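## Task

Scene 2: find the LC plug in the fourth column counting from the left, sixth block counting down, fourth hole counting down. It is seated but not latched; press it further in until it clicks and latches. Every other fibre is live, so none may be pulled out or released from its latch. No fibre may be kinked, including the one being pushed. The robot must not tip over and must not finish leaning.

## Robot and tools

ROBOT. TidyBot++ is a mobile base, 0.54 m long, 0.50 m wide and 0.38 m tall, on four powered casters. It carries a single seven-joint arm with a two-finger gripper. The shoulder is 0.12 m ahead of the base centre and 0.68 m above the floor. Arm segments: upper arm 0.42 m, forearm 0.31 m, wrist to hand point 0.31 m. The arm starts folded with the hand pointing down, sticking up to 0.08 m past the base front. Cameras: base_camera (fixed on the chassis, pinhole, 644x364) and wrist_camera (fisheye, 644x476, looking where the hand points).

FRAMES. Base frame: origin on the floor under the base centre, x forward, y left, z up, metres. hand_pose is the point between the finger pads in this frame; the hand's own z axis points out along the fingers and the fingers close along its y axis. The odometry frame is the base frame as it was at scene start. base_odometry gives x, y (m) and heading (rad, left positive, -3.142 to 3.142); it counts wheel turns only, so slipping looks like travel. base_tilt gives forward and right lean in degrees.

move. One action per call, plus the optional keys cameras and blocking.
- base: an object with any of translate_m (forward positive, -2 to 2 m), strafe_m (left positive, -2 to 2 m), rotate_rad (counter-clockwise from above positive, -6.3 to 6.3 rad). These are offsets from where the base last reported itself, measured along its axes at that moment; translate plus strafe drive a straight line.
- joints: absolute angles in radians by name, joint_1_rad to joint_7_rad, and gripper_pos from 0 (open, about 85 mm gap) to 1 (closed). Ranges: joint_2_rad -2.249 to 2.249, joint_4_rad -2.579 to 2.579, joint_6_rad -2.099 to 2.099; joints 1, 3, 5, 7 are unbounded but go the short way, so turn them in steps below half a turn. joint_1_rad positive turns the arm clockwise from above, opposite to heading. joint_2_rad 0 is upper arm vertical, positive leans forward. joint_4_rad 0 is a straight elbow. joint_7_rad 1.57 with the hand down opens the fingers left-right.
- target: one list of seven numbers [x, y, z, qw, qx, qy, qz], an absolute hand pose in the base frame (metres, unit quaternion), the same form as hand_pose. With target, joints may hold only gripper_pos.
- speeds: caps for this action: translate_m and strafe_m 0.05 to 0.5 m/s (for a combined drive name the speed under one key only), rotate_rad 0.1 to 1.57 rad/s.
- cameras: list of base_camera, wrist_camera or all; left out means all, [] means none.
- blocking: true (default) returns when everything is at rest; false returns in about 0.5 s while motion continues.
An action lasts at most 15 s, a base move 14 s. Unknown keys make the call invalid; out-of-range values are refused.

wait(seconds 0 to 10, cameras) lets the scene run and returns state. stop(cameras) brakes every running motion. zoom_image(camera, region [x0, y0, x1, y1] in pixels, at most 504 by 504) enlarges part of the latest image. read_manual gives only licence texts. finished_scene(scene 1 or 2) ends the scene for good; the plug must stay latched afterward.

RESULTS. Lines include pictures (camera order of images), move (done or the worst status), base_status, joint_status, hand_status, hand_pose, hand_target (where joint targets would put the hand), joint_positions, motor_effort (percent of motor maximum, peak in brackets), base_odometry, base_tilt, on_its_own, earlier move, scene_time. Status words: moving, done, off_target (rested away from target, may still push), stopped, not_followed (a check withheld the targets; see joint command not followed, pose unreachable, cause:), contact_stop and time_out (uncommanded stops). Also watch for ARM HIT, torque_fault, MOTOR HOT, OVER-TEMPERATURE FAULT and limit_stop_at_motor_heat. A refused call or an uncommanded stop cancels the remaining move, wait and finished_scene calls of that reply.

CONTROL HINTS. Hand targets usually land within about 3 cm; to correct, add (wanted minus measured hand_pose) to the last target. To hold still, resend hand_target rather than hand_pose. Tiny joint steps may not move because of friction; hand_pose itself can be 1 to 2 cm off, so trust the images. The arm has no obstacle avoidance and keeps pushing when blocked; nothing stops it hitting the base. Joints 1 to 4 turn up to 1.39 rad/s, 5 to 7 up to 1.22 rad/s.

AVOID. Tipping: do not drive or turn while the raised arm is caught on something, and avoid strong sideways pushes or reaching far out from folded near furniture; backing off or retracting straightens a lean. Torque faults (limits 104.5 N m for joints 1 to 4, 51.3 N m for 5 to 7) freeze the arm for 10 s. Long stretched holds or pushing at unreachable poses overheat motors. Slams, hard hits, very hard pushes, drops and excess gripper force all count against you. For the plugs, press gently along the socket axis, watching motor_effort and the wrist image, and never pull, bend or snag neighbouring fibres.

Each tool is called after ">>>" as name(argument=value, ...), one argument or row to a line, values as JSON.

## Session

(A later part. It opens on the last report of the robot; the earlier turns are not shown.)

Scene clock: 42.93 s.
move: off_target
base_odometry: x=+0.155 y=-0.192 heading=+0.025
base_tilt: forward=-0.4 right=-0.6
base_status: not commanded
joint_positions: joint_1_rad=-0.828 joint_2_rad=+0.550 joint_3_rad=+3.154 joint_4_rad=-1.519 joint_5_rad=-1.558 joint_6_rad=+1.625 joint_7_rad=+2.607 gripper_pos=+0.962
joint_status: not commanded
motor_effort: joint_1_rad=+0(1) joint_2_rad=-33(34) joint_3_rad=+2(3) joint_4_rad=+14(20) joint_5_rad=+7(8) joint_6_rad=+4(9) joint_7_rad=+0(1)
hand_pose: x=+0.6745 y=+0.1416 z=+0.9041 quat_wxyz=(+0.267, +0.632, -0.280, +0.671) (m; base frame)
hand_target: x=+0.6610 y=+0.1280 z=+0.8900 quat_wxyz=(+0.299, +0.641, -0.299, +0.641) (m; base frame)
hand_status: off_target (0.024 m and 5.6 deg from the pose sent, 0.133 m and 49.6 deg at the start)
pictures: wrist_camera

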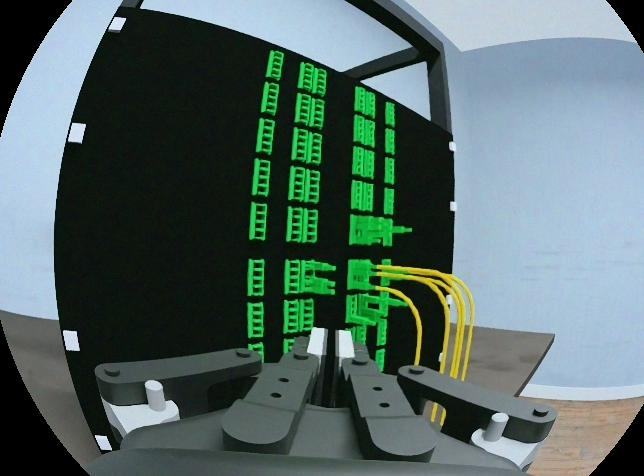

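>>> zoom_image(
  camera="wrist_camera",
  region=[330, 240, 430, 340],
)

>>> zoom_image(
  camera="wrist_camera",
  region=[345, 250, 395, 300],
)

Scaled by 5.040.

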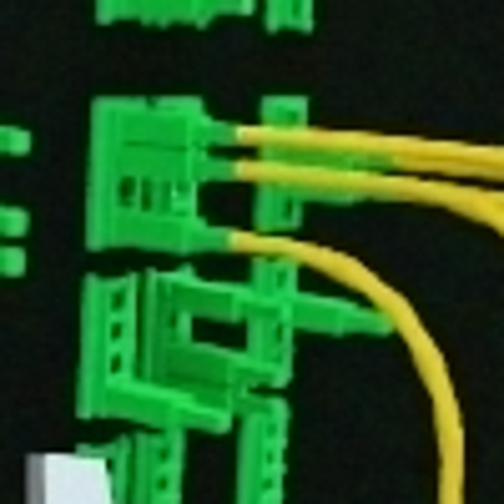

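Scaled by 10.080.

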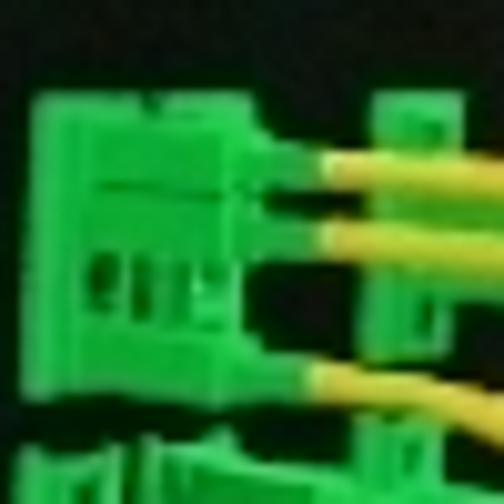

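>>> finished_scene(
  scene=2,
)

The scene is finished: the task was done.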